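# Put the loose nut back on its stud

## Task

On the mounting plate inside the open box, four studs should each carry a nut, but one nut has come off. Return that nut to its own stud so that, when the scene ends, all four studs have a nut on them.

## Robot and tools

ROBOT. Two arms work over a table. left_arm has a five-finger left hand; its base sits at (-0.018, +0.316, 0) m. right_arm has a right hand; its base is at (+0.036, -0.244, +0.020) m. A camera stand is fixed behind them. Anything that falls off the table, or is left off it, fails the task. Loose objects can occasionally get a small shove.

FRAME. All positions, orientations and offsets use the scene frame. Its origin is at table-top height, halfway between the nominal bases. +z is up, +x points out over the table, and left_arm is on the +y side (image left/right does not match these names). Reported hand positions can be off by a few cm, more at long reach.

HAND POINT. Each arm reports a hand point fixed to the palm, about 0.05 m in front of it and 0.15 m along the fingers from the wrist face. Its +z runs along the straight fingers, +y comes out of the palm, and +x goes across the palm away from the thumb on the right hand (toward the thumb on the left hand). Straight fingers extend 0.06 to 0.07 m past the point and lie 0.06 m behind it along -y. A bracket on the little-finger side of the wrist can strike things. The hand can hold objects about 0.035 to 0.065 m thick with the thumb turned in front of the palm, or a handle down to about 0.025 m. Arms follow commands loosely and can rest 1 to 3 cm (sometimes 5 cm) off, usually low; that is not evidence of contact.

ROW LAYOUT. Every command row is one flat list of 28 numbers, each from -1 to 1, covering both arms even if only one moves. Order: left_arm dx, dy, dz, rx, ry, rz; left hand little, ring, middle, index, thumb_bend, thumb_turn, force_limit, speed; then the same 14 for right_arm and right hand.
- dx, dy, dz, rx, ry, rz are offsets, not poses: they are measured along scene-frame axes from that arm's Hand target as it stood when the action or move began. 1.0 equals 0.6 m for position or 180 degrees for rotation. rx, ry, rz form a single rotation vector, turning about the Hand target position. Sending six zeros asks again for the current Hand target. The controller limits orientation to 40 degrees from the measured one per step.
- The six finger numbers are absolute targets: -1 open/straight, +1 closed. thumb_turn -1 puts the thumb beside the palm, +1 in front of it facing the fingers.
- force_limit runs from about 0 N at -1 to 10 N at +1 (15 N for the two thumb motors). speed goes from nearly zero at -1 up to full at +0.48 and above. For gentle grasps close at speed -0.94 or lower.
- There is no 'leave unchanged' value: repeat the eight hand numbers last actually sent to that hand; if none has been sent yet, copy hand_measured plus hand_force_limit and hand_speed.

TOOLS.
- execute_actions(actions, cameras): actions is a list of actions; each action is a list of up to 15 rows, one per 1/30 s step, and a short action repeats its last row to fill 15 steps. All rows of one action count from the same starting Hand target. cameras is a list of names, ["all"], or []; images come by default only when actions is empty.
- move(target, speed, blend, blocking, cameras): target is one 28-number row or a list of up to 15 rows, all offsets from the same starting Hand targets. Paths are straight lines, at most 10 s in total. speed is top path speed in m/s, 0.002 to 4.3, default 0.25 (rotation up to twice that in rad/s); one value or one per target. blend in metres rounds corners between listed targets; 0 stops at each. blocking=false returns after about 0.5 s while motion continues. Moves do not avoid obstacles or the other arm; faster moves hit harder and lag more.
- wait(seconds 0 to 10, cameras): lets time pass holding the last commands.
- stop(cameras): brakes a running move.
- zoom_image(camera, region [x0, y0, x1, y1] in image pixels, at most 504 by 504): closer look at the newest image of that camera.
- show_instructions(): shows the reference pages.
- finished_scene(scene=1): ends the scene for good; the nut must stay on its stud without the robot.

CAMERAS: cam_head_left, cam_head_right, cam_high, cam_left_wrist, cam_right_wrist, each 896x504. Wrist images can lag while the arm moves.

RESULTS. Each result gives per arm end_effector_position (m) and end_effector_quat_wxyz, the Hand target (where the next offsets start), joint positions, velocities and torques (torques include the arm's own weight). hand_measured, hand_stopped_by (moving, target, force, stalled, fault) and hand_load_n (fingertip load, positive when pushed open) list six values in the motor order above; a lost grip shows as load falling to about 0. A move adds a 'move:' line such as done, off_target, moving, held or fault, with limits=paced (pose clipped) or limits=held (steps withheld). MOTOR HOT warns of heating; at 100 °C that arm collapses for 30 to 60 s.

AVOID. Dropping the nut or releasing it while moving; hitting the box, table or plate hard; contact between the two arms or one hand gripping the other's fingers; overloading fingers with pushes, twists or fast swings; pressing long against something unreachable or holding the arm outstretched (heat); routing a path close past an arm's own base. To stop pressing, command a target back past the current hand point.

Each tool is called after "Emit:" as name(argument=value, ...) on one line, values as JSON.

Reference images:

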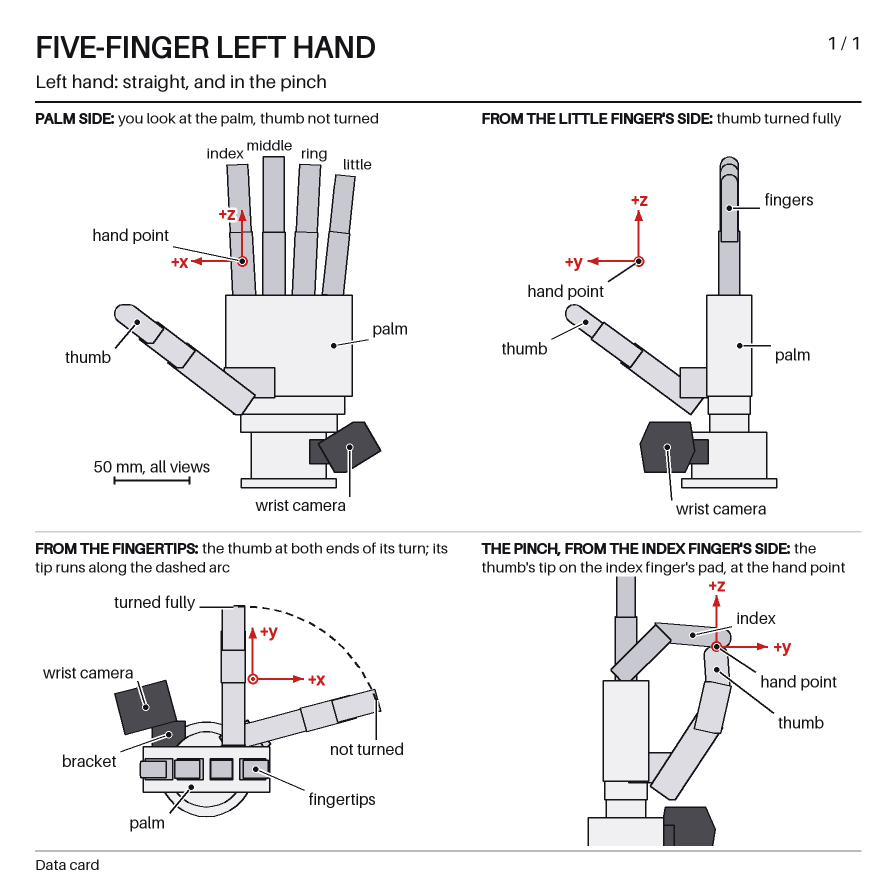

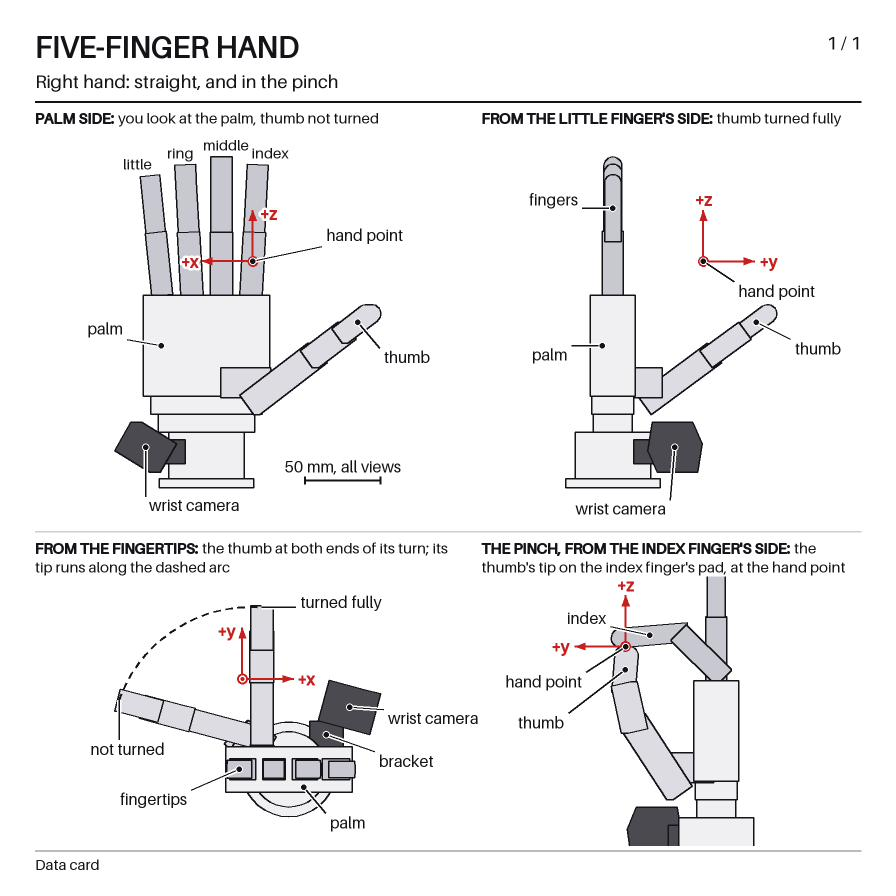

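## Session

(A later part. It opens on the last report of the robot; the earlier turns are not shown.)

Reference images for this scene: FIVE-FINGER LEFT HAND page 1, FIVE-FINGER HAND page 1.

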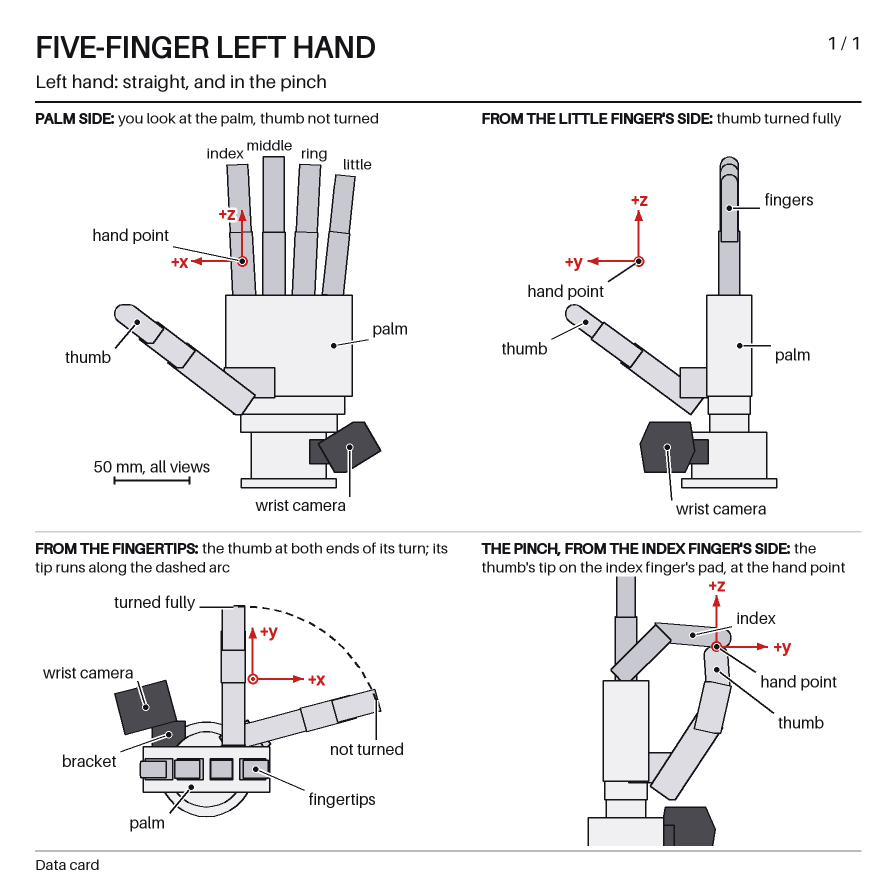

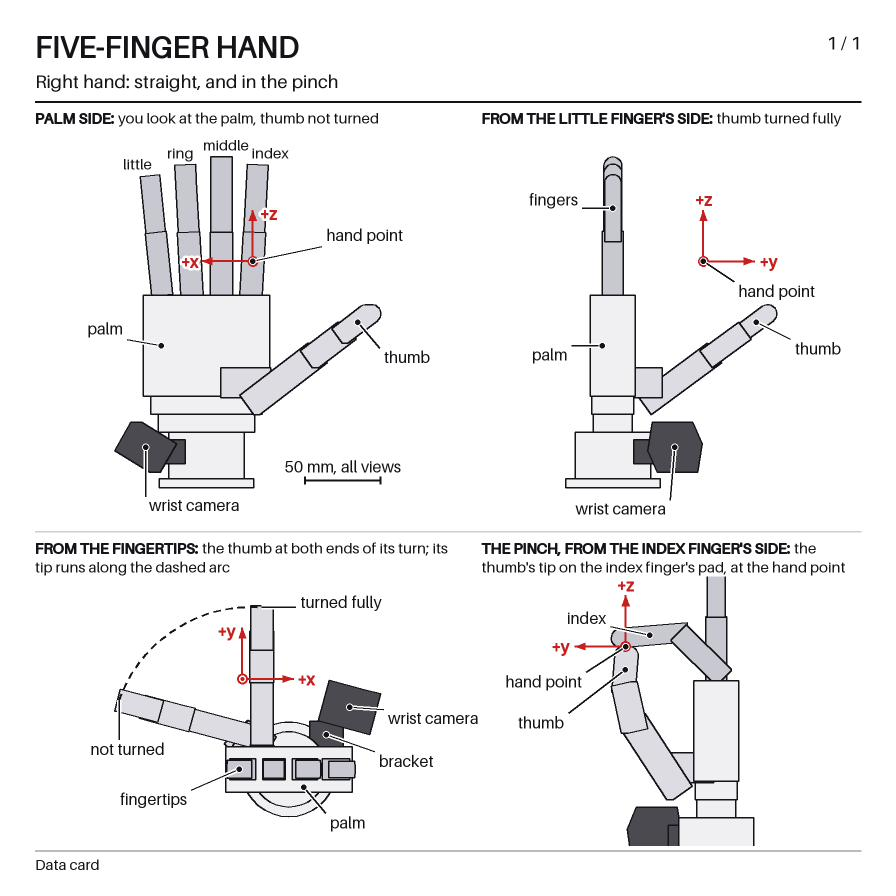

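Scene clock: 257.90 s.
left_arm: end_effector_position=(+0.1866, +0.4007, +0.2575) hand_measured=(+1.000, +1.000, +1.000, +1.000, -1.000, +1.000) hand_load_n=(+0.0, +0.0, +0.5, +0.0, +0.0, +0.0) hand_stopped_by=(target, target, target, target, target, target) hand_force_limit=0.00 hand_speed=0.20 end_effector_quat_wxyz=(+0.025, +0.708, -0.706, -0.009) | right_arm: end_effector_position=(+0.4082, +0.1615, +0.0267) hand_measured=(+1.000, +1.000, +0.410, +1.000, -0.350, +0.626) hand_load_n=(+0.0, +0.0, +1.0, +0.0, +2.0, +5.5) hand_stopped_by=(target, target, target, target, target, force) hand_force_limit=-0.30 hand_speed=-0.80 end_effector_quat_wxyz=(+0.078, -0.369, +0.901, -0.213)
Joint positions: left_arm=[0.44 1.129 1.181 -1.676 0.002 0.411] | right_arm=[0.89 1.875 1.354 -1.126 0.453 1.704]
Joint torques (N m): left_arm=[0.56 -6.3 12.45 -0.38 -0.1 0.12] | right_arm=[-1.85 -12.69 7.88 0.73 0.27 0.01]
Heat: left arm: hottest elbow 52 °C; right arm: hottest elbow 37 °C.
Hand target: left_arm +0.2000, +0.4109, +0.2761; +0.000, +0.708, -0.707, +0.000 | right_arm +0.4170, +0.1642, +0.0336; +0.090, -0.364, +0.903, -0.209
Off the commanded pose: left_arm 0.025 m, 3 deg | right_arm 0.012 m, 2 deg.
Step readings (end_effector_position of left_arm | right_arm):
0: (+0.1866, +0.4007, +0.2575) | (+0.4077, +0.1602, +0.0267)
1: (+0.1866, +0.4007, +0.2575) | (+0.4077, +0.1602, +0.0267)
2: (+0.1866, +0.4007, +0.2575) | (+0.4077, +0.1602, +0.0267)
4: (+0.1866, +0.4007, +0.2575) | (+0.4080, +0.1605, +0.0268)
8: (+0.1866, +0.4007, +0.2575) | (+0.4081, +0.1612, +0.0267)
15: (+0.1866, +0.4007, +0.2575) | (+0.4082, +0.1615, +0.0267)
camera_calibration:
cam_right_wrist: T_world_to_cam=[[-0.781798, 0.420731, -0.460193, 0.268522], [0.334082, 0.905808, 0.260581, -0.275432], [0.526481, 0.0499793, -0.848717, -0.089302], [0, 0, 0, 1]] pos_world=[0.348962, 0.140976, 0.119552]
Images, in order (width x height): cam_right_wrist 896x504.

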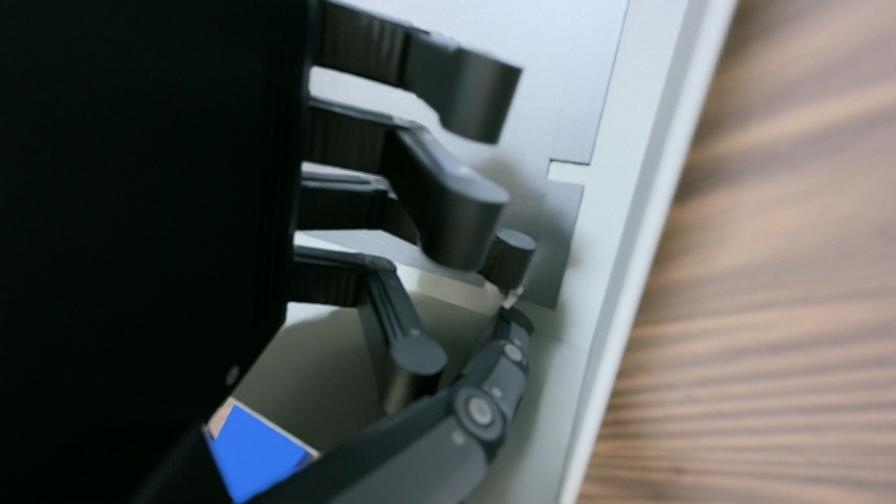

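Emit:
execute_actions(actions=[[[0,0,0,0,0,0,1,1,1,1,-1,1,0,0.2,-0.0005,-0.006,0,0,0,0,1,1,0.41,1,-0.35,0.7,-0.3,-0.8],[0,0,0,0,0,0,1,1,1,1,-1,1,0,0.2,-0.0011,-0.012,0,0,0,0,1,1,0.41,1,-0.35,0.7,-0.3,-0.8]]], cameras=["cam_right_wrist"])

Emit:
zoom_image(camera="cam_right_wrist", region=[460, 240, 580, 340])

Scene clock: 259.83 s.
left_arm: end_effector_position=(+0.1866, +0.4007, +0.2575) hand_measured=(+1.000, +1.000, +1.000, +1.000, -1.000, +1.000) hand_load_n=(+0.0, +0.0, +0.0, +0.0, +0.0, +0.0) hand_stopped_by=(target, target, target, target, target, target) hand_force_limit=0.00 hand_speed=0.20 end_effector_quat_wxyz=(+0.025, +0.708, -0.706, -0.009) | right_arm: end_effector_position=(+0.4092, +0.1596, +0.0235) hand_measured=(+1.000, +1.000, +0.410, +1.000, -0.350, +0.626) hand_load_n=(+0.0, +0.0, +1.0, +0.0, +2.0, +5.5) hand_stopped_by=(target, target, target, target, target, force) hand_force_limit=-0.30 hand_speed=-0.80 end_effector_quat_wxyz=(+0.079, -0.366, +0.903, -0.213)
Joint positions: left_arm=[0.44 1.129 1.181 -1.676 0.002 0.411] | right_arm=[0.887 1.875 1.344 -1.112 0.453 1.707]
Joint torques (N m): left_arm=[0.44 -5.95 12.79 -0.21 -0.1 0.04] | right_arm=[-2.2 -13.57 6.91 0.68 0.29 -0.01]
Heat: left arm: hottest elbow 53 °C; right arm: hottest elbow 37 °C.
Hand target: left_arm +0.2000, +0.4109, +0.2761; +0.000, +0.708, -0.707, +0.000 | right_arm +0.4165, +0.1568, +0.0336; +0.090, -0.364, +0.903, -0.209
Off the commanded pose: left_arm 0.025 m, 3 deg | right_arm 0.013 m, 1 deg.
Step readings (end_effector_position of left_arm | right_arm):
0: (+0.1866, +0.4007, +0.2575) | (+0.4082, +0.1615, +0.0267)
1: (+0.1866, +0.4007, +0.2575) | (+0.4082, +0.1615, +0.0267)
2: (+0.1866, +0.4007, +0.2575) | (+0.4081, +0.1615, +0.0267)
4: (+0.1866, +0.4007, +0.2575) | (+0.4084, +0.1617, +0.0264)
8: (+0.1866, +0.4007, +0.2575) | (+0.4086, +0.1605, +0.0245)
15: (+0.1866, +0.4007, +0.2575) | (+0.4090, +0.1597, +0.0235)
camera_calibration:
cam_right_wrist: T_world_to_cam=[[-0.777601, 0.427422, -0.461137, 0.265897], [0.338815, 0.902664, 0.265334, -0.274773], [0.529662, 0.0500839, -0.846729, -0.0938515], [0, 0, 0, 1]] pos_world=[0.349568, 0.139078, 0.116055]
Images, in order (width x height): cam_right_wrist 896x504.

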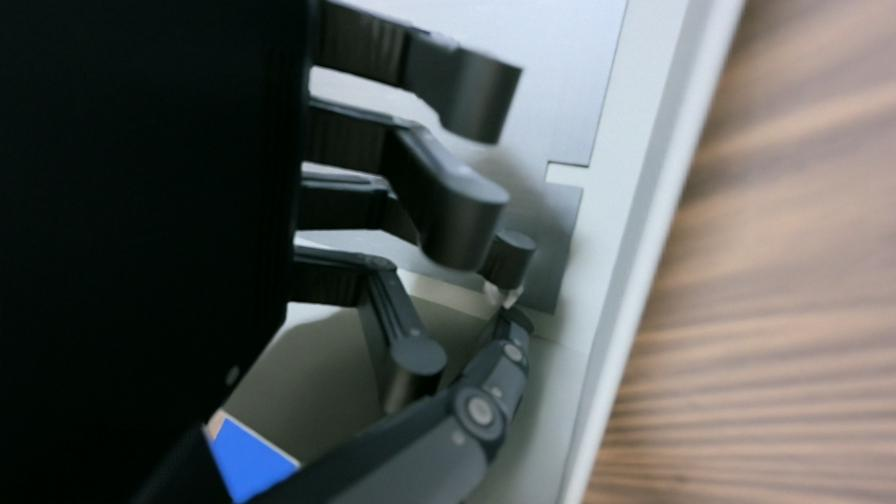

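Scaled by 4.200 from the camera's 896x504 image, which has a finer 1280x720 frame.

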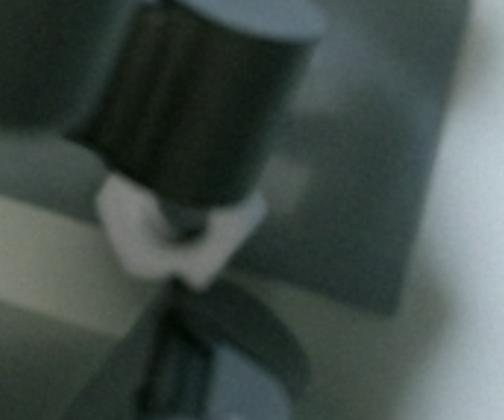

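Emit:
zoom_image(camera="cam_right_wrist", region=[490, 255, 560, 325])

Emit:
zoom_image(camera="cam_right_wrist", region=[480, 150, 620, 290])

Scaled by 7.200 from the camera's 896x504 image, which has a finer 1280x720 frame.

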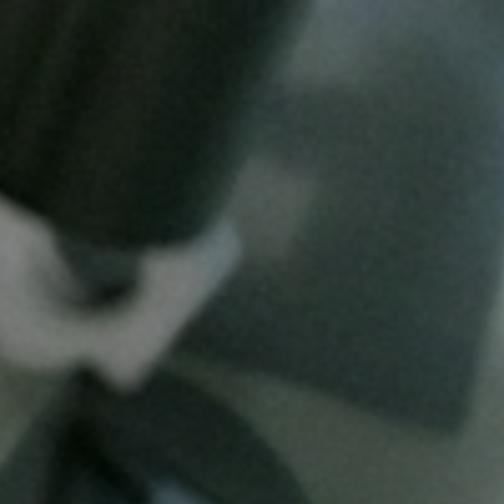

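Scaled by 3.600 from the camera's 896x504 image, which has a finer 1280x720 frame.

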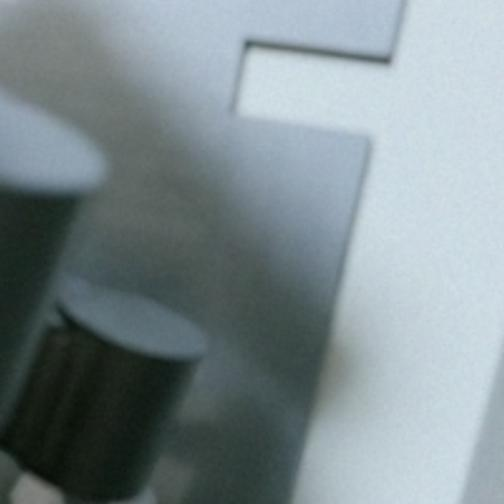

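Emit:
execute_actions(actions=[[[0,0,0,0,0,0,1,1,1,1,-1,1,0,0.2,-0.0016,-0.007,0.0025,0,0,0,1,1,0.41,1,-0.35,0.7,-0.3,-0.8],[0,0,0,0,0,0,1,1,1,1,-1,1,0,0.2,-0.0032,-0.0145,0.005,0,0,0,1,1,0.41,1,-0.35,0.7,-0.3,-0.8]]], cameras=["cam_right_wrist"])

Emit:
zoom_image(camera="cam_right_wrist", region=[490, 255, 560, 325])

Scene clock: 263.27 s.
left_arm: end_effector_position=(+0.1866, +0.4007, +0.2575) hand_measured=(+1.000, +1.000, +1.000, +1.000, -1.000, +1.000) hand_load_n=(+0.0, +0.5, +0.0, +0.0, -0.5, +0.0) hand_stopped_by=(target, target, target, target, target, target) hand_force_limit=0.00 hand_speed=0.20 end_effector_quat_wxyz=(+0.025, +0.708, -0.706, -0.009) | right_arm: end_effector_position=(+0.4072, +0.1511, +0.0262) hand_measured=(+1.000, +1.000, +0.410, +1.000, -0.350, +0.626) hand_load_n=(+0.0, +0.0, +1.0, +0.0, +2.0, +5.5) hand_stopped_by=(target, target, target, target, target, force) hand_force_limit=-0.30 hand_speed=-0.80 end_effector_quat_wxyz=(+0.079, -0.366, +0.903, -0.213)
Joint positions: left_arm=[0.44 1.129 1.181 -1.676 0.002 0.411] | right_arm=[0.879 1.854 1.32 -1.106 0.453 1.698]
Joint torques (N m): left_arm=[0.97 -5.42 12.55 -0.5 -0.1 0.05] | right_arm=[-2.2 -13.39 6.91 0.66 0.3 -0.02]
Heat: left arm: hottest elbow 53 °C; right arm: hottest elbow 36 °C.
Hand target: left_arm +0.2000, +0.4109, +0.2761; +0.000, +0.708, -0.707, +0.000 | right_arm +0.4144, +0.1482, +0.0365; +0.090, -0.364, +0.903, -0.209
Off the commanded pose: left_arm 0.025 m, 3 deg | right_arm 0.013 m, 1 deg.
Step readings (end_effector_position of left_arm | right_arm):
0: (+0.1866, +0.4007, +0.2575) | (+0.4092, +0.1596, +0.0235)
1: (+0.1866, +0.4007, +0.2575) | (+0.4092, +0.1596, +0.0235)
2: (+0.1866, +0.4007, +0.2575) | (+0.4089, +0.1593, +0.0232)
4: (+0.1866, +0.4007, +0.2575) | (+0.4088, +0.1572, +0.0230)
8: (+0.1866, +0.4007, +0.2575) | (+0.4065, +0.1519, +0.0235)
15: (+0.1866, +0.4007, +0.2575) | (+0.4073, +0.1512, +0.0262)
camera_calibration:
cam_right_wrist: T_world_to_cam=[[-0.778349, 0.426758, -0.460489, 0.269611], [0.338526, 0.902978, 0.264635, -0.267055], [0.528747, 0.0500911, -0.8473, -0.0896633], [0, 0, 0, 1]] pos_world=[0.347666, 0.130578, 0.118853]
Images, in order (width x height): cam_right_wrist 896x504.

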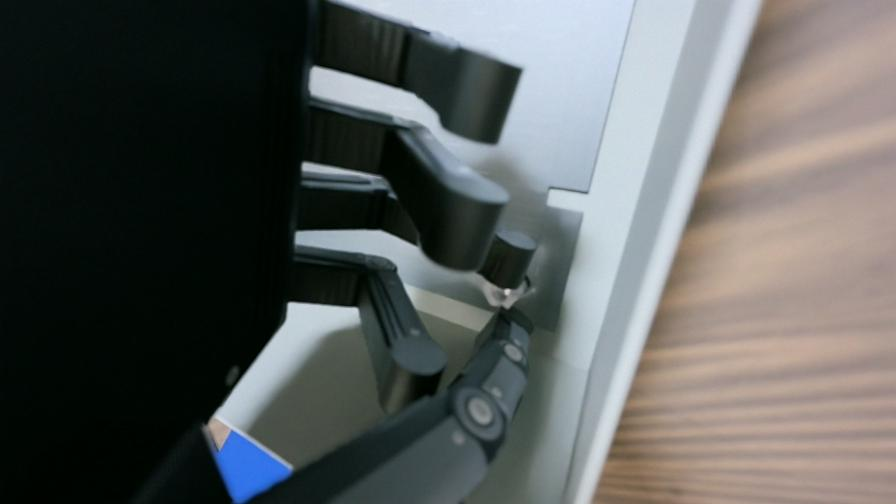

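Scaled by 7.200 from the camera's 896x504 image, which has a finer 1280x720 frame.

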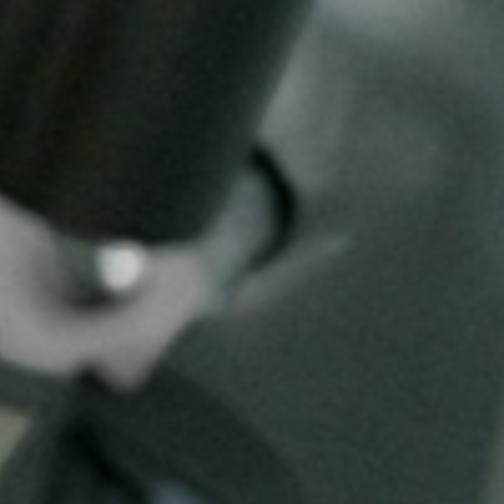

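Emit:
zoom_image(camera="cam_right_wrist", region=[495, 265, 545, 315])

Emit:
zoom_image(camera="cam_right_wrist", region=[460, 240, 580, 340])

Scaled by 10.080 from the camera's 896x504 image, which has a finer 1280x720 frame.

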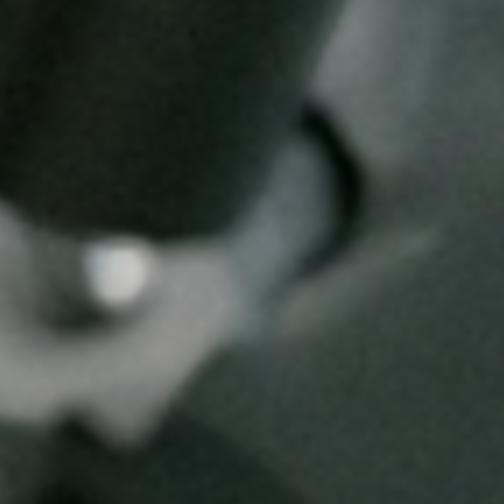

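Scaled by 4.200 from the camera's 896x504 image, which has a finer 1280x720 frame.

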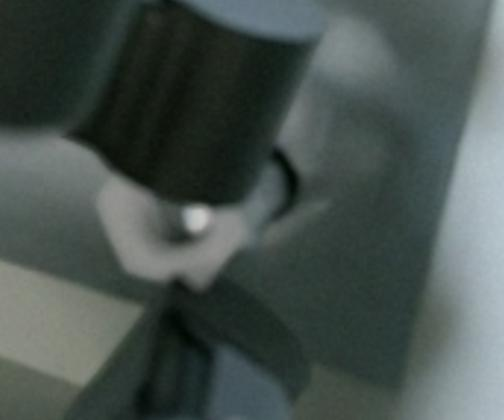

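Emit:
execute_actions(actions=[[[0,0,0,0,0,0,1,1,1,1,-1,1,0,0.2,0.0015,0.009,0,0,0,0,1,1,0.41,1,-0.35,0.7,-0.3,-0.8],[0,0,0,0,0,0,1,1,1,1,-1,1,0,0.2,0.003,0.018,0,0,0,0,1,1,0.41,1,-0.35,0.7,-0.3,-0.8],[0,0,0,0,0,0,1,1,1,1,-1,1,0,0.2,0.0043,0.0265,0,0,0,0,1,1,0.41,1,-0.35,0.7,-0.3,-0.8]]], cameras=["cam_right_wrist"])

Emit:
zoom_image(camera="cam_right_wrist", region=[460, 240, 580, 340])

Scene clock: 265.70 s.
left_arm: end_effector_position=(+0.1866, +0.4007, +0.2575) hand_measured=(+1.000, +1.000, +1.000, +1.000, -1.000, +1.000) hand_load_n=(+0.0, +0.0, +0.0, +0.0, +0.0, +0.0) hand_stopped_by=(target, target, target, target, target, target) hand_force_limit=0.00 hand_speed=0.20 end_effector_quat_wxyz=(+0.025, +0.708, -0.706, -0.009) | right_arm: end_effector_position=(+0.4056, +0.1492, +0.0260) hand_measured=(+1.000, +1.000, +0.410, +1.000, -0.350, +0.626) hand_load_n=(+0.0, +0.0, +1.0, +0.0, +2.0, +5.5) hand_stopped_by=(target, target, target, target, target, force) hand_force_limit=-0.30 hand_speed=-0.80 end_effector_quat_wxyz=(+0.075, -0.367, +0.902, -0.215)
Joint positions: left_arm=[0.44 1.129 1.181 -1.676 0.002 0.411] | right_arm=[0.879 1.854 1.32 -1.115 0.453 1.698]
Joint torques (N m): left_arm=[0.26 -5.95 12.67 -0.54 -0.1 0.08] | right_arm=[-0.85 -11.22 10.71 0.14 0.26 0.15]
Heat: left arm: hottest elbow 53 °C; right arm: hottest elbow 36 °C.
Hand target: left_arm +0.2000, +0.4109, +0.2761; +0.000, +0.708, -0.707, +0.000 | right_arm +0.4170, +0.1641, +0.0365; +0.090, -0.364, +0.903, -0.209
Off the commanded pose: left_arm 0.025 m, 3 deg | right_arm 0.022 m, 2 deg.
Step readings (end_effector_position of left_arm | right_arm):
0: (+0.1866, +0.4007, +0.2575) | (+0.4072, +0.1511, +0.0262)
1: (+0.1866, +0.4007, +0.2575) | (+0.4072, +0.1511, +0.0262)
2: (+0.1866, +0.4007, +0.2575) | (+0.4072, +0.1511, +0.0262)
4: (+0.1866, +0.4007, +0.2575) | (+0.4072, +0.1511, +0.0262)
8: (+0.1866, +0.4007, +0.2575) | (+0.4064, +0.1502, +0.0261)
15: (+0.1866, +0.4007, +0.2575) | (+0.4059, +0.1495, +0.0261)
camera_calibration:
cam_right_wrist: T_world_to_cam=[[-0.781046, 0.423473, -0.458953, 0.270695], [0.340045, 0.904838, 0.256199, -0.265357], [0.523772, 0.0440382, -0.85072, -0.0858947], [0, 0, 0, 1]] pos_world=[0.346648, 0.129256, 0.119148]
Images, in order (width x height): cam_right_wrist 896x504.

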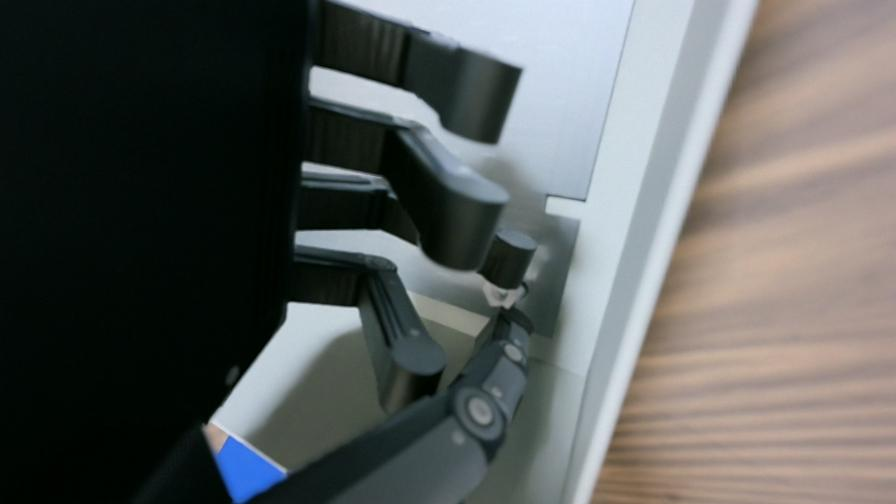

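Scaled by 4.200 from the camera's 896x504 image, which has a finer 1280x720 frame.

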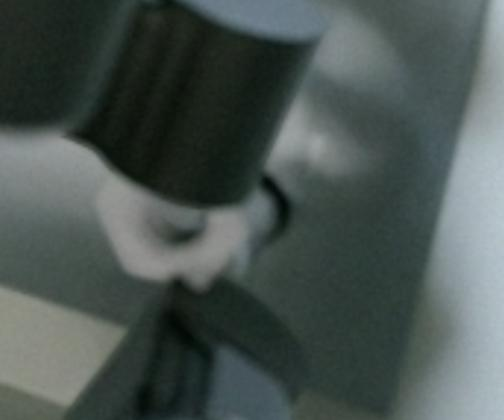

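Emit:
execute_actions(actions=[[[0,0,0,0,0,0,1,1,1,1,-1,1,0,0.2,0.0016,0.0073,0,0,0,0,1,1,0.41,1,-0.35,0.7,-0.3,-0.8],[0,0,0,0,0,0,1,1,1,1,-1,1,0,0.2,0.0032,0.0145,0,0,0,0,1,1,0.41,1,-0.35,0.7,-0.3,-0.8]]], cameras=["cam_right_wrist"])

Emit:
zoom_image(camera="cam_right_wrist", region=[460, 240, 580, 340])

Scene clock: 266.83 s.
left_arm: end_effector_position=(+0.1866, +0.4007, +0.2575) hand_measured=(+1.000, +1.000, +1.000, +1.000, -1.000, +1.000) hand_load_n=(+0.0, +0.0, +0.0, +0.0, +0.0, +0.0) hand_stopped_by=(target, target, target, target, target, target) hand_force_limit=0.00 hand_speed=0.20 end_effector_quat_wxyz=(+0.025, +0.708, -0.706, -0.009) | right_arm: end_effector_position=(+0.4098, +0.1540, +0.0293) hand_measured=(+1.000, +1.000, +0.410, +1.000, -0.350, +0.626) hand_load_n=(+0.0, +0.0, +1.0, +0.0, +2.0, +5.5) hand_stopped_by=(target, target, target, target, target, force) hand_force_limit=-0.30 hand_speed=-0.80 end_effector_quat_wxyz=(+0.076, -0.365, +0.903, -0.214)
Joint positions: left_arm=[0.44 1.129 1.181 -1.676 0.002 0.411] | right_arm=[0.879 1.862 1.342 -1.127 0.453 1.702]
Joint torques (N m): left_arm=[0.85 -6.12 12.45 -0.34 -0.12 0.09] | right_arm=[-0.21 -10.7 11.22 0.14 0.24 0.17]
Heat: left arm: hottest elbow 53 °C; right arm: hottest elbow 37 °C.
Hand target: left_arm +0.2000, +0.4109, +0.2761; +0.000, +0.708, -0.707, +0.000 | right_arm +0.4189, +0.1728, +0.0365; +0.090, -0.364, +0.903, -0.209
Off the commanded pose: left_arm 0.025 m, 3 deg | right_arm 0.022 m, 2 deg.
Step readings (end_effector_position of left_arm | right_arm):
0: (+0.1866, +0.4007, +0.2575) | (+0.4056, +0.1492, +0.0260)
1: (+0.1866, +0.4007, +0.2575) | (+0.4056, +0.1492, +0.0260)
2: (+0.1866, +0.4007, +0.2575) | (+0.4056, +0.1492, +0.0260)
4: (+0.1866, +0.4007, +0.2575) | (+0.4054, +0.1490, +0.0265)
8: (+0.1866, +0.4007, +0.2575) | (+0.4082, +0.1523, +0.0291)
15: (+0.1866, +0.4007, +0.2575) | (+0.4099, +0.1542, +0.0305)
camera_calibration:
cam_right_wrist: T_world_to_cam=[[-0.778049, 0.427948, -0.459892, 0.271522], [0.343034, 0.902718, 0.259668, -0.272979], [0.526278, 0.0442761, -0.849159, -0.0865609], [0, 0, 0, 1]] pos_world=[0.350454, 0.134058, 0.122251]
Images, in order (width x height): cam_right_wrist 896x504.

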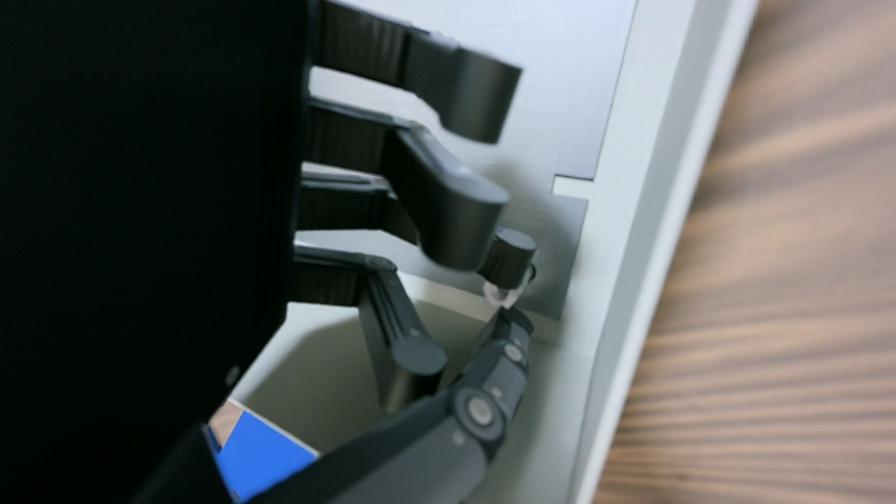

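Scaled by 4.200 from the camera's 896x504 image, which has a finer 1280x720 frame.

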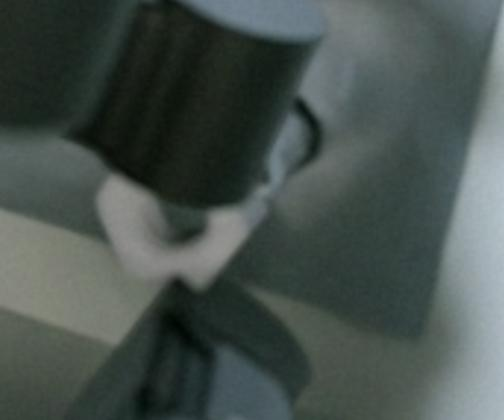

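Emit:
execute_actions(actions=[[[0,0,0,0,0,0,1,1,1,1,-1,1,0,0.2,-0.0005,0.002,-0.003,0,0,0,1,1,0.41,1,-0.35,0.7,-0.3,-0.8],[0,0,0,0,0,0,1,1,1,1,-1,1,0,0.2,-0.001,0.004,-0.0067,0,0,0,1,1,0.41,1,-0.35,0.7,-0.3,-0.8]]], cameras=["cam_right_wrist"])

Emit:
zoom_image(camera="cam_right_wrist", region=[460, 240, 580, 340])

Scene clock: 268.40 s.
left_arm: end_effector_position=(+0.1866, +0.4007, +0.2575) hand_measured=(+1.000, +1.000, +1.000, +1.000, -1.000, +1.000) hand_load_n=(+0.0, +0.0, +0.0, +0.0, +0.0, +0.0) hand_stopped_by=(target, target, target, target, target, target) hand_force_limit=0.00 hand_speed=0.20 end_effector_quat_wxyz=(+0.025, +0.708, -0.706, -0.009) | right_arm: end_effector_position=(+0.4087, +0.1538, +0.0246) hand_measured=(+1.000, +1.000, +0.410, +1.000, -0.350, +0.626) hand_load_n=(+0.0, +0.0, +1.0, +0.0, +2.0, +5.5) hand_stopped_by=(target, target, target, target, target, force) hand_force_limit=-0.30 hand_speed=-0.80 end_effector_quat_wxyz=(+0.073, -0.364, +0.903, -0.216)
Joint positions: left_arm=[0.44 1.129 1.181 -1.676 0.002 0.411] | right_arm=[0.88 1.871 1.342 -1.127 0.453 1.707]
Joint torques (N m): left_arm=[0.85 -6.07 12.7 -0.57 -0.1 0.04] | right_arm=[-0.03 -10.87 11.26 0.31 0.23 0.17]
Heat: left arm: hottest elbow 53 °C; right arm: hottest elbow 37 °C.
Hand target: left_arm +0.2000, +0.4109, +0.2761; +0.000, +0.708, -0.707, +0.000 | right_arm +0.4184, +0.1751, +0.0326; +0.090, -0.364, +0.903, -0.209
Off the commanded pose: left_arm 0.025 m, 3 deg | right_arm 0.025 m, 2 deg.
Step readings (end_effector_position of left_arm | right_arm):
0: (+0.1866, +0.4007, +0.2575) | (+0.4099, +0.1540, +0.0293)
1: (+0.1866, +0.4007, +0.2575) | (+0.4099, +0.1540, +0.0293)
2: (+0.1866, +0.4007, +0.2575) | (+0.4099, +0.1540, +0.0293)
4: (+0.1866, +0.4007, +0.2575) | (+0.4098, +0.1539, +0.0290)
8: (+0.1866, +0.4007, +0.2575) | (+0.4091, +0.1540, +0.0266)
15: (+0.1866, +0.4007, +0.2575) | (+0.4087, +0.1538, +0.0246)
camera_calibration:
cam_right_wrist: T_world_to_cam=[[-0.77889, 0.427318, -0.459053, 0.269017], [0.346482, 0.903303, 0.252971, -0.272517], [0.522763, 0.0379826, -0.851631, -0.0875778], [0, 0, 0, 1]] pos_world=[0.349739, 0.134536, 0.117848]
Images, in order (width x height): cam_right_wrist 896x504.

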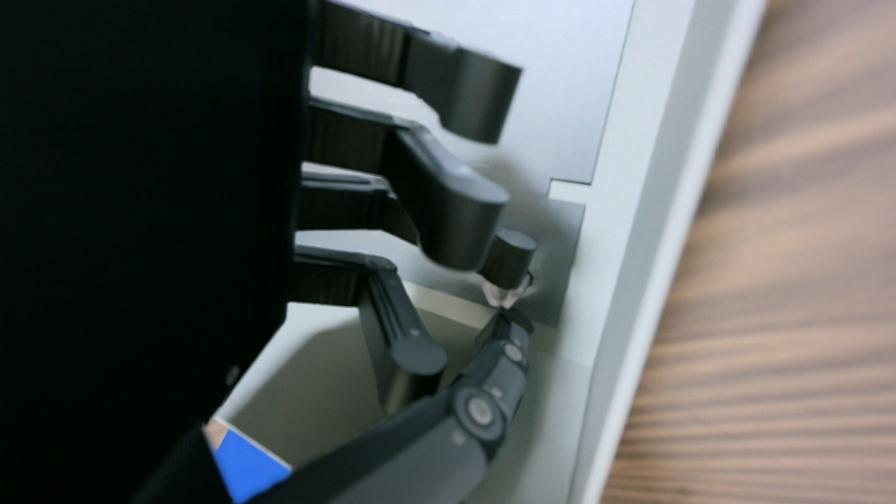

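Scaled by 4.200 from the camera's 896x504 image, which has a finer 1280x720 frame.

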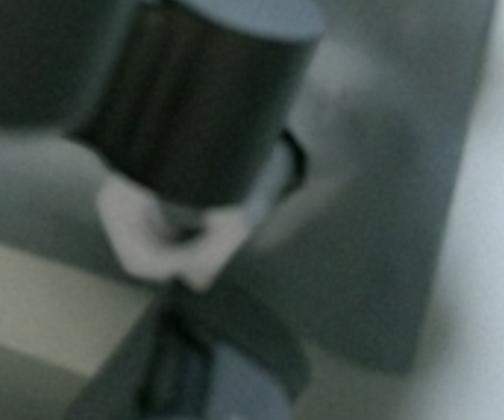

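Emit:
execute_actions(actions=[[[0,0,0,0,0,0,1,1,1,1,-1,1,0,0.2,-0.0006,0.003,0,0,0,0,1,1,0.41,1,-0.35,0.7,-0.3,-0.8],[0,0,0,0,0,0,1,1,1,1,-1,1,0,0.2,-0.00125,0.0064,0,0,0,0,1,1,0.41,1,-0.35,0.7,-0.3,-0.8]]], cameras=["cam_right_wrist"])

Emit:
zoom_image(camera="cam_right_wrist", region=[460, 240, 580, 340])

Scene clock: 269.60 s.
left_arm: end_effector_position=(+0.1866, +0.4007, +0.2575) hand_measured=(+1.000, +1.000, +1.000, +1.000, -1.000, +1.000) hand_load_n=(+0.0, +0.0, +0.0, +0.0, +0.0, +0.0) hand_stopped_by=(target, target, target, target, target, target) hand_force_limit=0.00 hand_speed=0.20 end_effector_quat_wxyz=(+0.025, +0.708, -0.706, -0.009) | right_arm: end_effector_position=(+0.4095, +0.1593, +0.0256) hand_measured=(+1.000, +1.000, +0.410, +1.000, -0.350, +0.626) hand_load_n=(+0.0, +0.0, +1.0, +0.0, +2.0, +5.5) hand_stopped_by=(target, target, target, target, target, force) hand_force_limit=-0.30 hand_speed=-0.80 end_effector_quat_wxyz=(+0.077, -0.364, +0.903, -0.214)
Joint positions: left_arm=[0.44 1.129 1.181 -1.676 0.002 0.411] | right_arm=[0.886 1.876 1.353 -1.127 0.453 1.713]
Joint torques (N m): left_arm=[0.73 -5.36 12.74 -0.5 -0.1 0.08] | right_arm=[-0.09 -10.75 11.25 0.12 0.22 0.16]
Heat: left arm: hottest elbow 53 °C; right arm: hottest elbow 37 °C.
Hand target: left_arm +0.2000, +0.4109, +0.2761; +0.000, +0.708, -0.707, +0.000 | right_arm +0.4176, +0.1790, +0.0325; +0.090, -0.364, +0.903, -0.209
Off the commanded pose: left_arm 0.025 m, 3 deg | right_arm 0.022 m, 2 deg.
Step readings (end_effector_position of left_arm | right_arm):
0: (+0.1866, +0.4007, +0.2575) | (+0.4087, +0.1538, +0.0246)
1: (+0.1866, +0.4007, +0.2575) | (+0.4087, +0.1538, +0.0246)
2: (+0.1866, +0.4007, +0.2575) | (+0.4086, +0.1539, +0.0246)
4: (+0.1866, +0.4007, +0.2575) | (+0.4083, +0.1549, +0.0246)
8: (+0.1866, +0.4007, +0.2575) | (+0.4092, +0.1583, +0.0258)
15: (+0.1866, +0.4007, +0.2575) | (+0.4095, +0.1594, +0.0260)
camera_calibration:
cam_right_wrist: T_world_to_cam=[[-0.776483, 0.429903, -0.460715, 0.266355], [0.344913, 0.901844, 0.260217, -0.277294], [0.527361, 0.0431474, -0.848545, -0.0900575], [0, 0, 0, 1]] pos_world=[0.349955, 0.139454, 0.118453]
Images, in order (width x height): cam_right_wrist 896x504.

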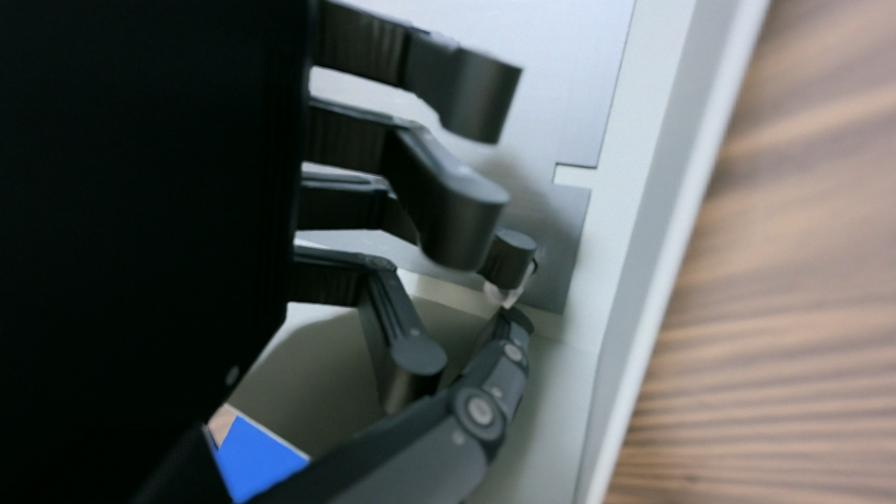

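Scaled by 4.200 from the camera's 896x504 image, which has a finer 1280x720 frame.

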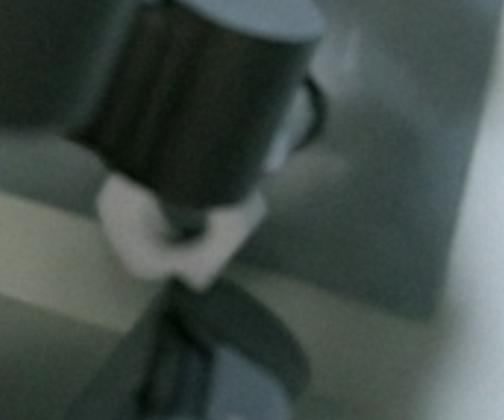

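Emit:
execute_actions(actions=[[[0,0,0,0,0,0,1,1,1,1,-1,1,0,0.2,-0.0033,-0.0002,0,-0.0012,0.001,0,1,1,0.41,1,-0.35,0.7,-0.3,-0.8],[0,0,0,0,0,0,1,1,1,1,-1,1,0,0.2,-0.0067,-0.00035,0,-0.0025,0.002,0,1,1,0.41,1,-0.35,0.7,-0.3,-0.8]]], cameras=["cam_right_wrist"])

Emit:
zoom_image(camera="cam_right_wrist", region=[460, 240, 580, 340])

Scene clock: 271.13 s.
left_arm: end_effector_position=(+0.1866, +0.4007, +0.2575) hand_measured=(+1.000, +1.000, +1.000, +1.000, -1.000, +1.000) hand_load_n=(+0.0, +0.0, +0.0, +0.0, +0.0, +0.0) hand_stopped_by=(target, target, target, target, target, target) hand_force_limit=0.00 hand_speed=0.20 end_effector_quat_wxyz=(+0.025, +0.708, -0.706, -0.009) | right_arm: end_effector_position=(+0.4050, +0.1581, +0.0253) hand_measured=(+1.000, +1.000, +0.410, +1.000, -0.350, +0.626) hand_load_n=(+0.0, +0.0, +1.0, +0.0, +2.0, +5.5) hand_stopped_by=(target, target, target, target, target, force) hand_force_limit=-0.30 hand_speed=-0.80 end_effector_quat_wxyz=(+0.071, -0.365, +0.903, -0.218)
Joint positions: left_arm=[0.44 1.129 1.181 -1.676 0.002 0.411] | right_arm=[0.892 1.877 1.353 -1.143 0.453 1.719]
Joint torques (N m): left_arm=[0.62 -5.66 12.64 -0.4 -0.13 0.09] | right_arm=[-0.09 -10.7 11.32 0.12 0.2 0.18]
Heat: left arm: hottest elbow 53 °C; right arm: hottest elbow 37 °C.
Hand target: left_arm +0.2000, +0.4109, +0.2761; +0.000, +0.708, -0.707, +0.000 | right_arm +0.4136, +0.1787, +0.0324; +0.086, -0.365, +0.903, -0.211
Off the commanded pose: left_arm 0.025 m, 3 deg | right_arm 0.024 m, 2 deg.
Step readings (end_effector_position of left_arm | right_arm):
0: (+0.1866, +0.4007, +0.2575) | (+0.4095, +0.1593, +0.0256)
1: (+0.1866, +0.4007, +0.2575) | (+0.4095, +0.1593, +0.0256)
2: (+0.1866, +0.4007, +0.2575) | (+0.4092, +0.1590, +0.0256)
4: (+0.1866, +0.4007, +0.2575) | (+0.4080, +0.1584, +0.0256)
8: (+0.1866, +0.4007, +0.2575) | (+0.4062, +0.1580, +0.0253)
15: (+0.1866, +0.4007, +0.2575) | (+0.4053, +0.1584, +0.0253)
camera_calibration:
cam_right_wrist: T_world_to_cam=[[-0.780044, 0.425191, -0.459068, 0.265439], [0.347007, 0.904457, 0.248081, -0.275549], [0.520689, 0.0342146, -0.85306, -0.0836589], [0, 0, 0, 1]] pos_world=[0.346231, 0.139222, 0.118847]
Images, in order (width x height): cam_right_wrist 896x504.

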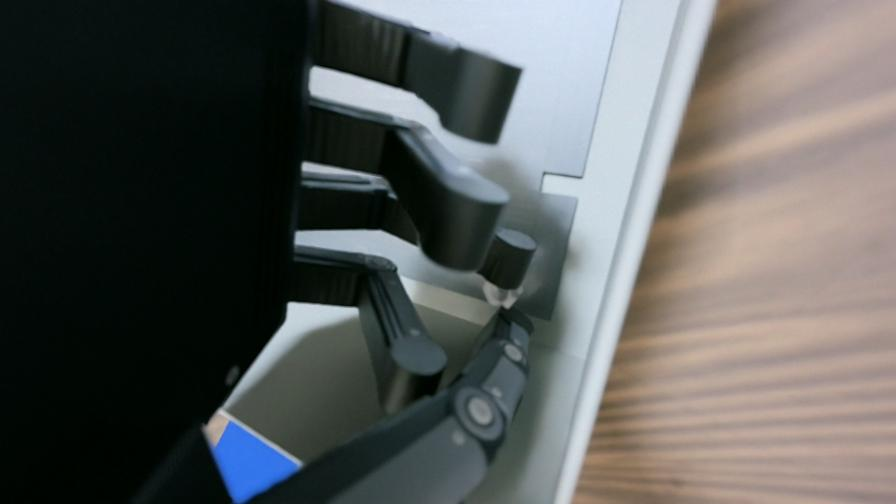

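Scaled by 4.200 from the camera's 896x504 image, which has a finer 1280x720 frame.

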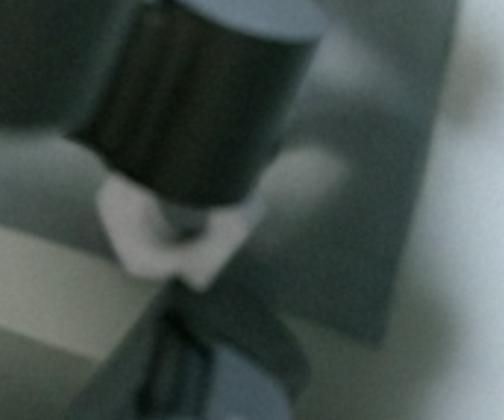

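Emit:
execute_actions(actions=[[[0,0,0,0,0,0,1,1,1,1,-1,1,0,0.2,0.009,-0.0073,0,0,0,0,1,1,0.41,1,-0.35,0.7,-0.3,-0.8],[0,0,0,0,0,0,1,1,1,1,-1,1,0,0.2,0.0181,-0.0147,0,0,0,0,1,1,0.41,1,-0.35,0.7,-0.3,-0.8]]], cameras=["cam_right_wrist"])

Emit:
zoom_image(camera="cam_right_wrist", region=[460, 240, 580, 340])

Scene clock: 273.07 s.
left_arm: end_effector_position=(+0.1866, +0.4007, +0.2575) hand_measured=(+1.000, +1.000, +1.000, +1.000, -1.000, +1.000) hand_load_n=(+0.0, +0.0, +0.0, +0.0, +0.0, +0.0) hand_stopped_by=(target, target, target, target, target, target) hand_force_limit=0.00 hand_speed=0.20 end_effector_quat_wxyz=(+0.025, +0.708, -0.706, -0.009) | right_arm: end_effector_position=(+0.4049, +0.1576, +0.0252) hand_measured=(+1.000, +1.000, +0.410, +1.000, -0.350, +0.626) hand_load_n=(+0.0, +0.0, +1.0, +0.0, +2.0, +5.5) hand_stopped_by=(target, target, target, target, target, force) hand_force_limit=-0.30 hand_speed=-0.80 end_effector_quat_wxyz=(+0.070, -0.368, +0.901, -0.218)
Joint positions: left_arm=[0.44 1.129 1.181 -1.676 0.002 0.411] | right_arm=[0.891 1.877 1.353 -1.143 0.453 1.711]
Joint torques (N m): left_arm=[0.03 -5.6 12.6 -0.42 -0.07 0.07] | right_arm=[-2.26 -10.93 11.07 0.59 0.29 0.01]
Heat: left arm: hottest elbow 53 °C; right arm: hottest elbow 37 °C.
Hand target: left_arm +0.2000, +0.4109, +0.2761; +0.000, +0.708, -0.707, +0.000 | right_arm +0.4244, +0.1700, +0.0324; +0.086, -0.365, +0.903, -0.211
Off the commanded pose: left_arm 0.025 m, 3 deg | right_arm 0.024 m, 2 deg.
Step readings (end_effector_position of left_arm | right_arm):
0: (+0.1866, +0.4007, +0.2575) | (+0.4050, +0.1581, +0.0253)
1: (+0.1866, +0.4007, +0.2575) | (+0.4050, +0.1581, +0.0253)
2: (+0.1866, +0.4007, +0.2575) | (+0.4050, +0.1581, +0.0253)
4: (+0.1866, +0.4007, +0.2575) | (+0.4050, +0.1581, +0.0253)
8: (+0.1866, +0.4007, +0.2575) | (+0.4048, +0.1580, +0.0253)
15: (+0.1866, +0.4007, +0.2575) | (+0.4049, +0.1577, +0.0252)
camera_calibration:
cam_right_wrist: T_world_to_cam=[[-0.78382, 0.41942, -0.457945, 0.267864], [0.342138, 0.907098, 0.245184, -0.273436], [0.518235, 0.0354996, -0.854501, -0.0828145], [0, 0, 0, 1]] pos_world=[0.346428, 0.138626, 0.118944]
Images, in order (width x height): cam_right_wrist 896x504.

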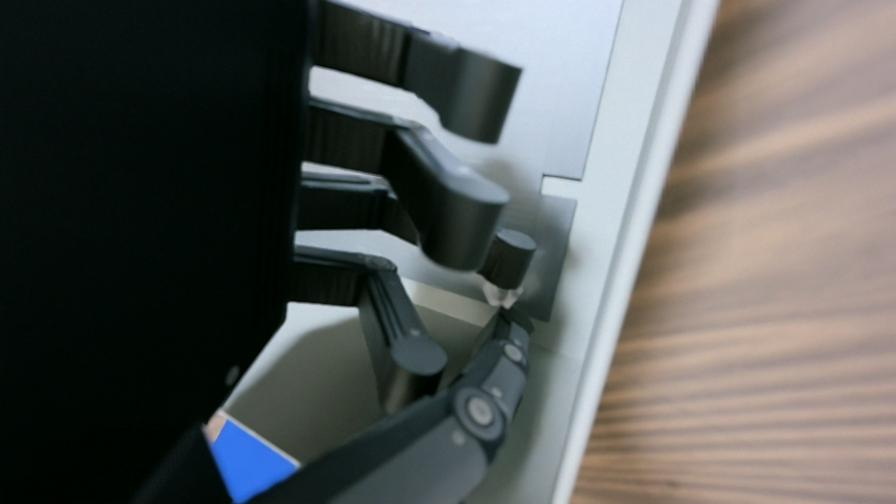

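Scaled by 4.200 from the camera's 896x504 image, which has a finer 1280x720 frame.

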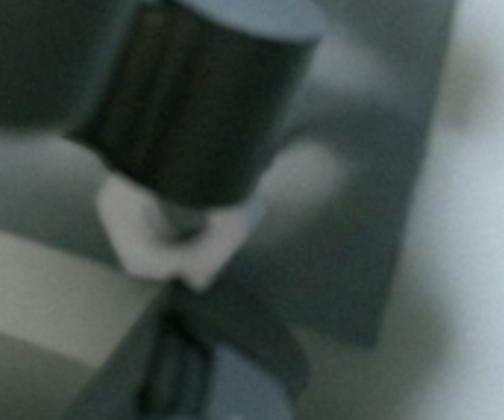

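Emit:
execute_actions(actions=[[[0,0,0,0,0,0,1,1,1,1,-1,1,0,0.2,0.0037,-0.002,0,0,0,0,1,1,0.41,1,-0.35,0.7,-0.3,-0.8],[0,0,0,0,0,0,1,1,1,1,-1,1,0,0.2,0.0075,-0.004,0,0,0,0,1,1,0.41,1,-0.35,0.7,-0.3,-0.8]]], cameras=["cam_right_wrist"])

Emit:
zoom_image(camera="cam_right_wrist", region=[460, 240, 580, 340])

Scene clock: 274.23 s.
left_arm: end_effector_position=(+0.1866, +0.4007, +0.2575) hand_measured=(+1.000, +1.000, +1.000, +1.000, -1.000, +1.000) hand_load_n=(+0.0, +0.0, +0.5, +0.0, +0.0, +0.0) hand_stopped_by=(target, target, target, target, target, target) hand_force_limit=0.00 hand_speed=0.20 end_effector_quat_wxyz=(+0.025, +0.708, -0.706, -0.009) | right_arm: end_effector_position=(+0.4085, +0.1545, +0.0251) hand_measured=(+1.000, +1.000, +0.410, +1.000, -0.350, +0.626) hand_load_n=(+0.0, +0.0, +1.0, +0.0, +2.0, +5.5) hand_stopped_by=(target, target, target, target, target, force) hand_force_limit=-0.30 hand_speed=-0.80 end_effector_quat_wxyz=(+0.069, -0.368, +0.901, -0.218)
Joint positions: left_arm=[0.44 1.129 1.181 -1.676 0.002 0.411] | right_arm=[0.881 1.877 1.353 -1.14 0.453 1.701]
Joint torques (N m): left_arm=[0.79 -5.95 12.45 -0.35 -0.1 0.08] | right_arm=[-2.26 -10.81 11.25 0.62 0.31 -0.02]
Heat: left arm: hottest elbow 53 °C; right arm: hottest elbow 37 °C.
Hand target: left_arm +0.2000, +0.4109, +0.2761; +0.000, +0.708, -0.707, +0.000 | right_arm +0.4290, +0.1674, +0.0324; +0.086, -0.365, +0.903, -0.211
Off the commanded pose: left_arm 0.025 m, 3 deg | right_arm 0.025 m, 2 deg.
Step readings (end_effector_position of left_arm | right_arm):
0: (+0.1866, +0.4007, +0.2575) | (+0.4049, +0.1576, +0.0252)
1: (+0.1866, +0.4007, +0.2575) | (+0.4049, +0.1576, +0.0252)
2: (+0.1866, +0.4007, +0.2575) | (+0.4049, +0.1575, +0.0252)
4: (+0.1866, +0.4007, +0.2575) | (+0.4063, +0.1566, +0.0252)
8: (+0.1866, +0.4007, +0.2575) | (+0.4079, +0.1555, +0.0252)
15: (+0.1866, +0.4007, +0.2575) | (+0.4086, +0.1545, +0.0251)
camera_calibration:
cam_right_wrist: T_world_to_cam=[[-0.78462, 0.419087, -0.456878, 0.272374], [0.34255, 0.907275, 0.24395, -0.272067], [0.51675, 0.0349047, -0.855424, -0.0840175], [0, 0, 0, 1]] pos_world=[0.350322, 0.135624, 0.118942]
Images, in order (width x height): cam_right_wrist 896x504.

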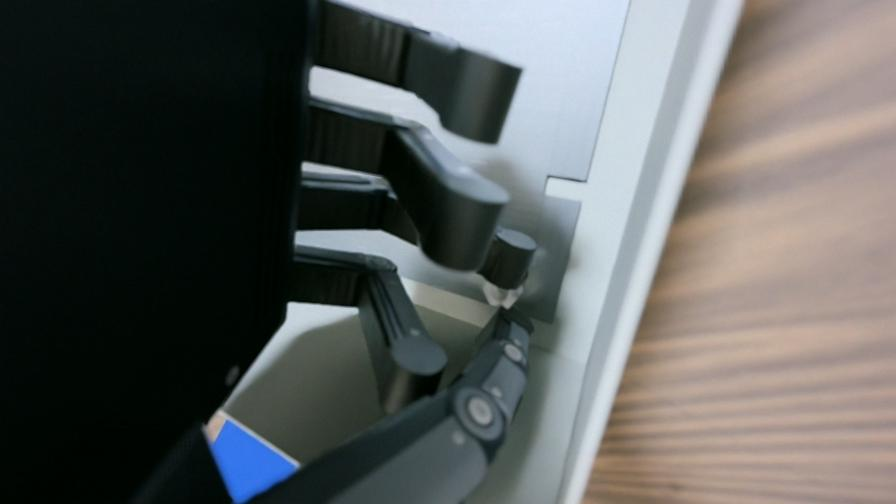

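Scaled by 4.200 from the camera's 896x504 image, which has a finer 1280x720 frame.

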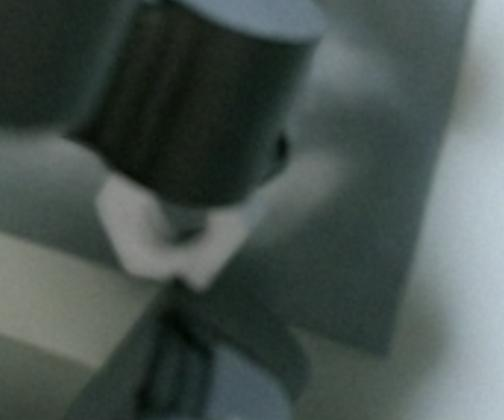

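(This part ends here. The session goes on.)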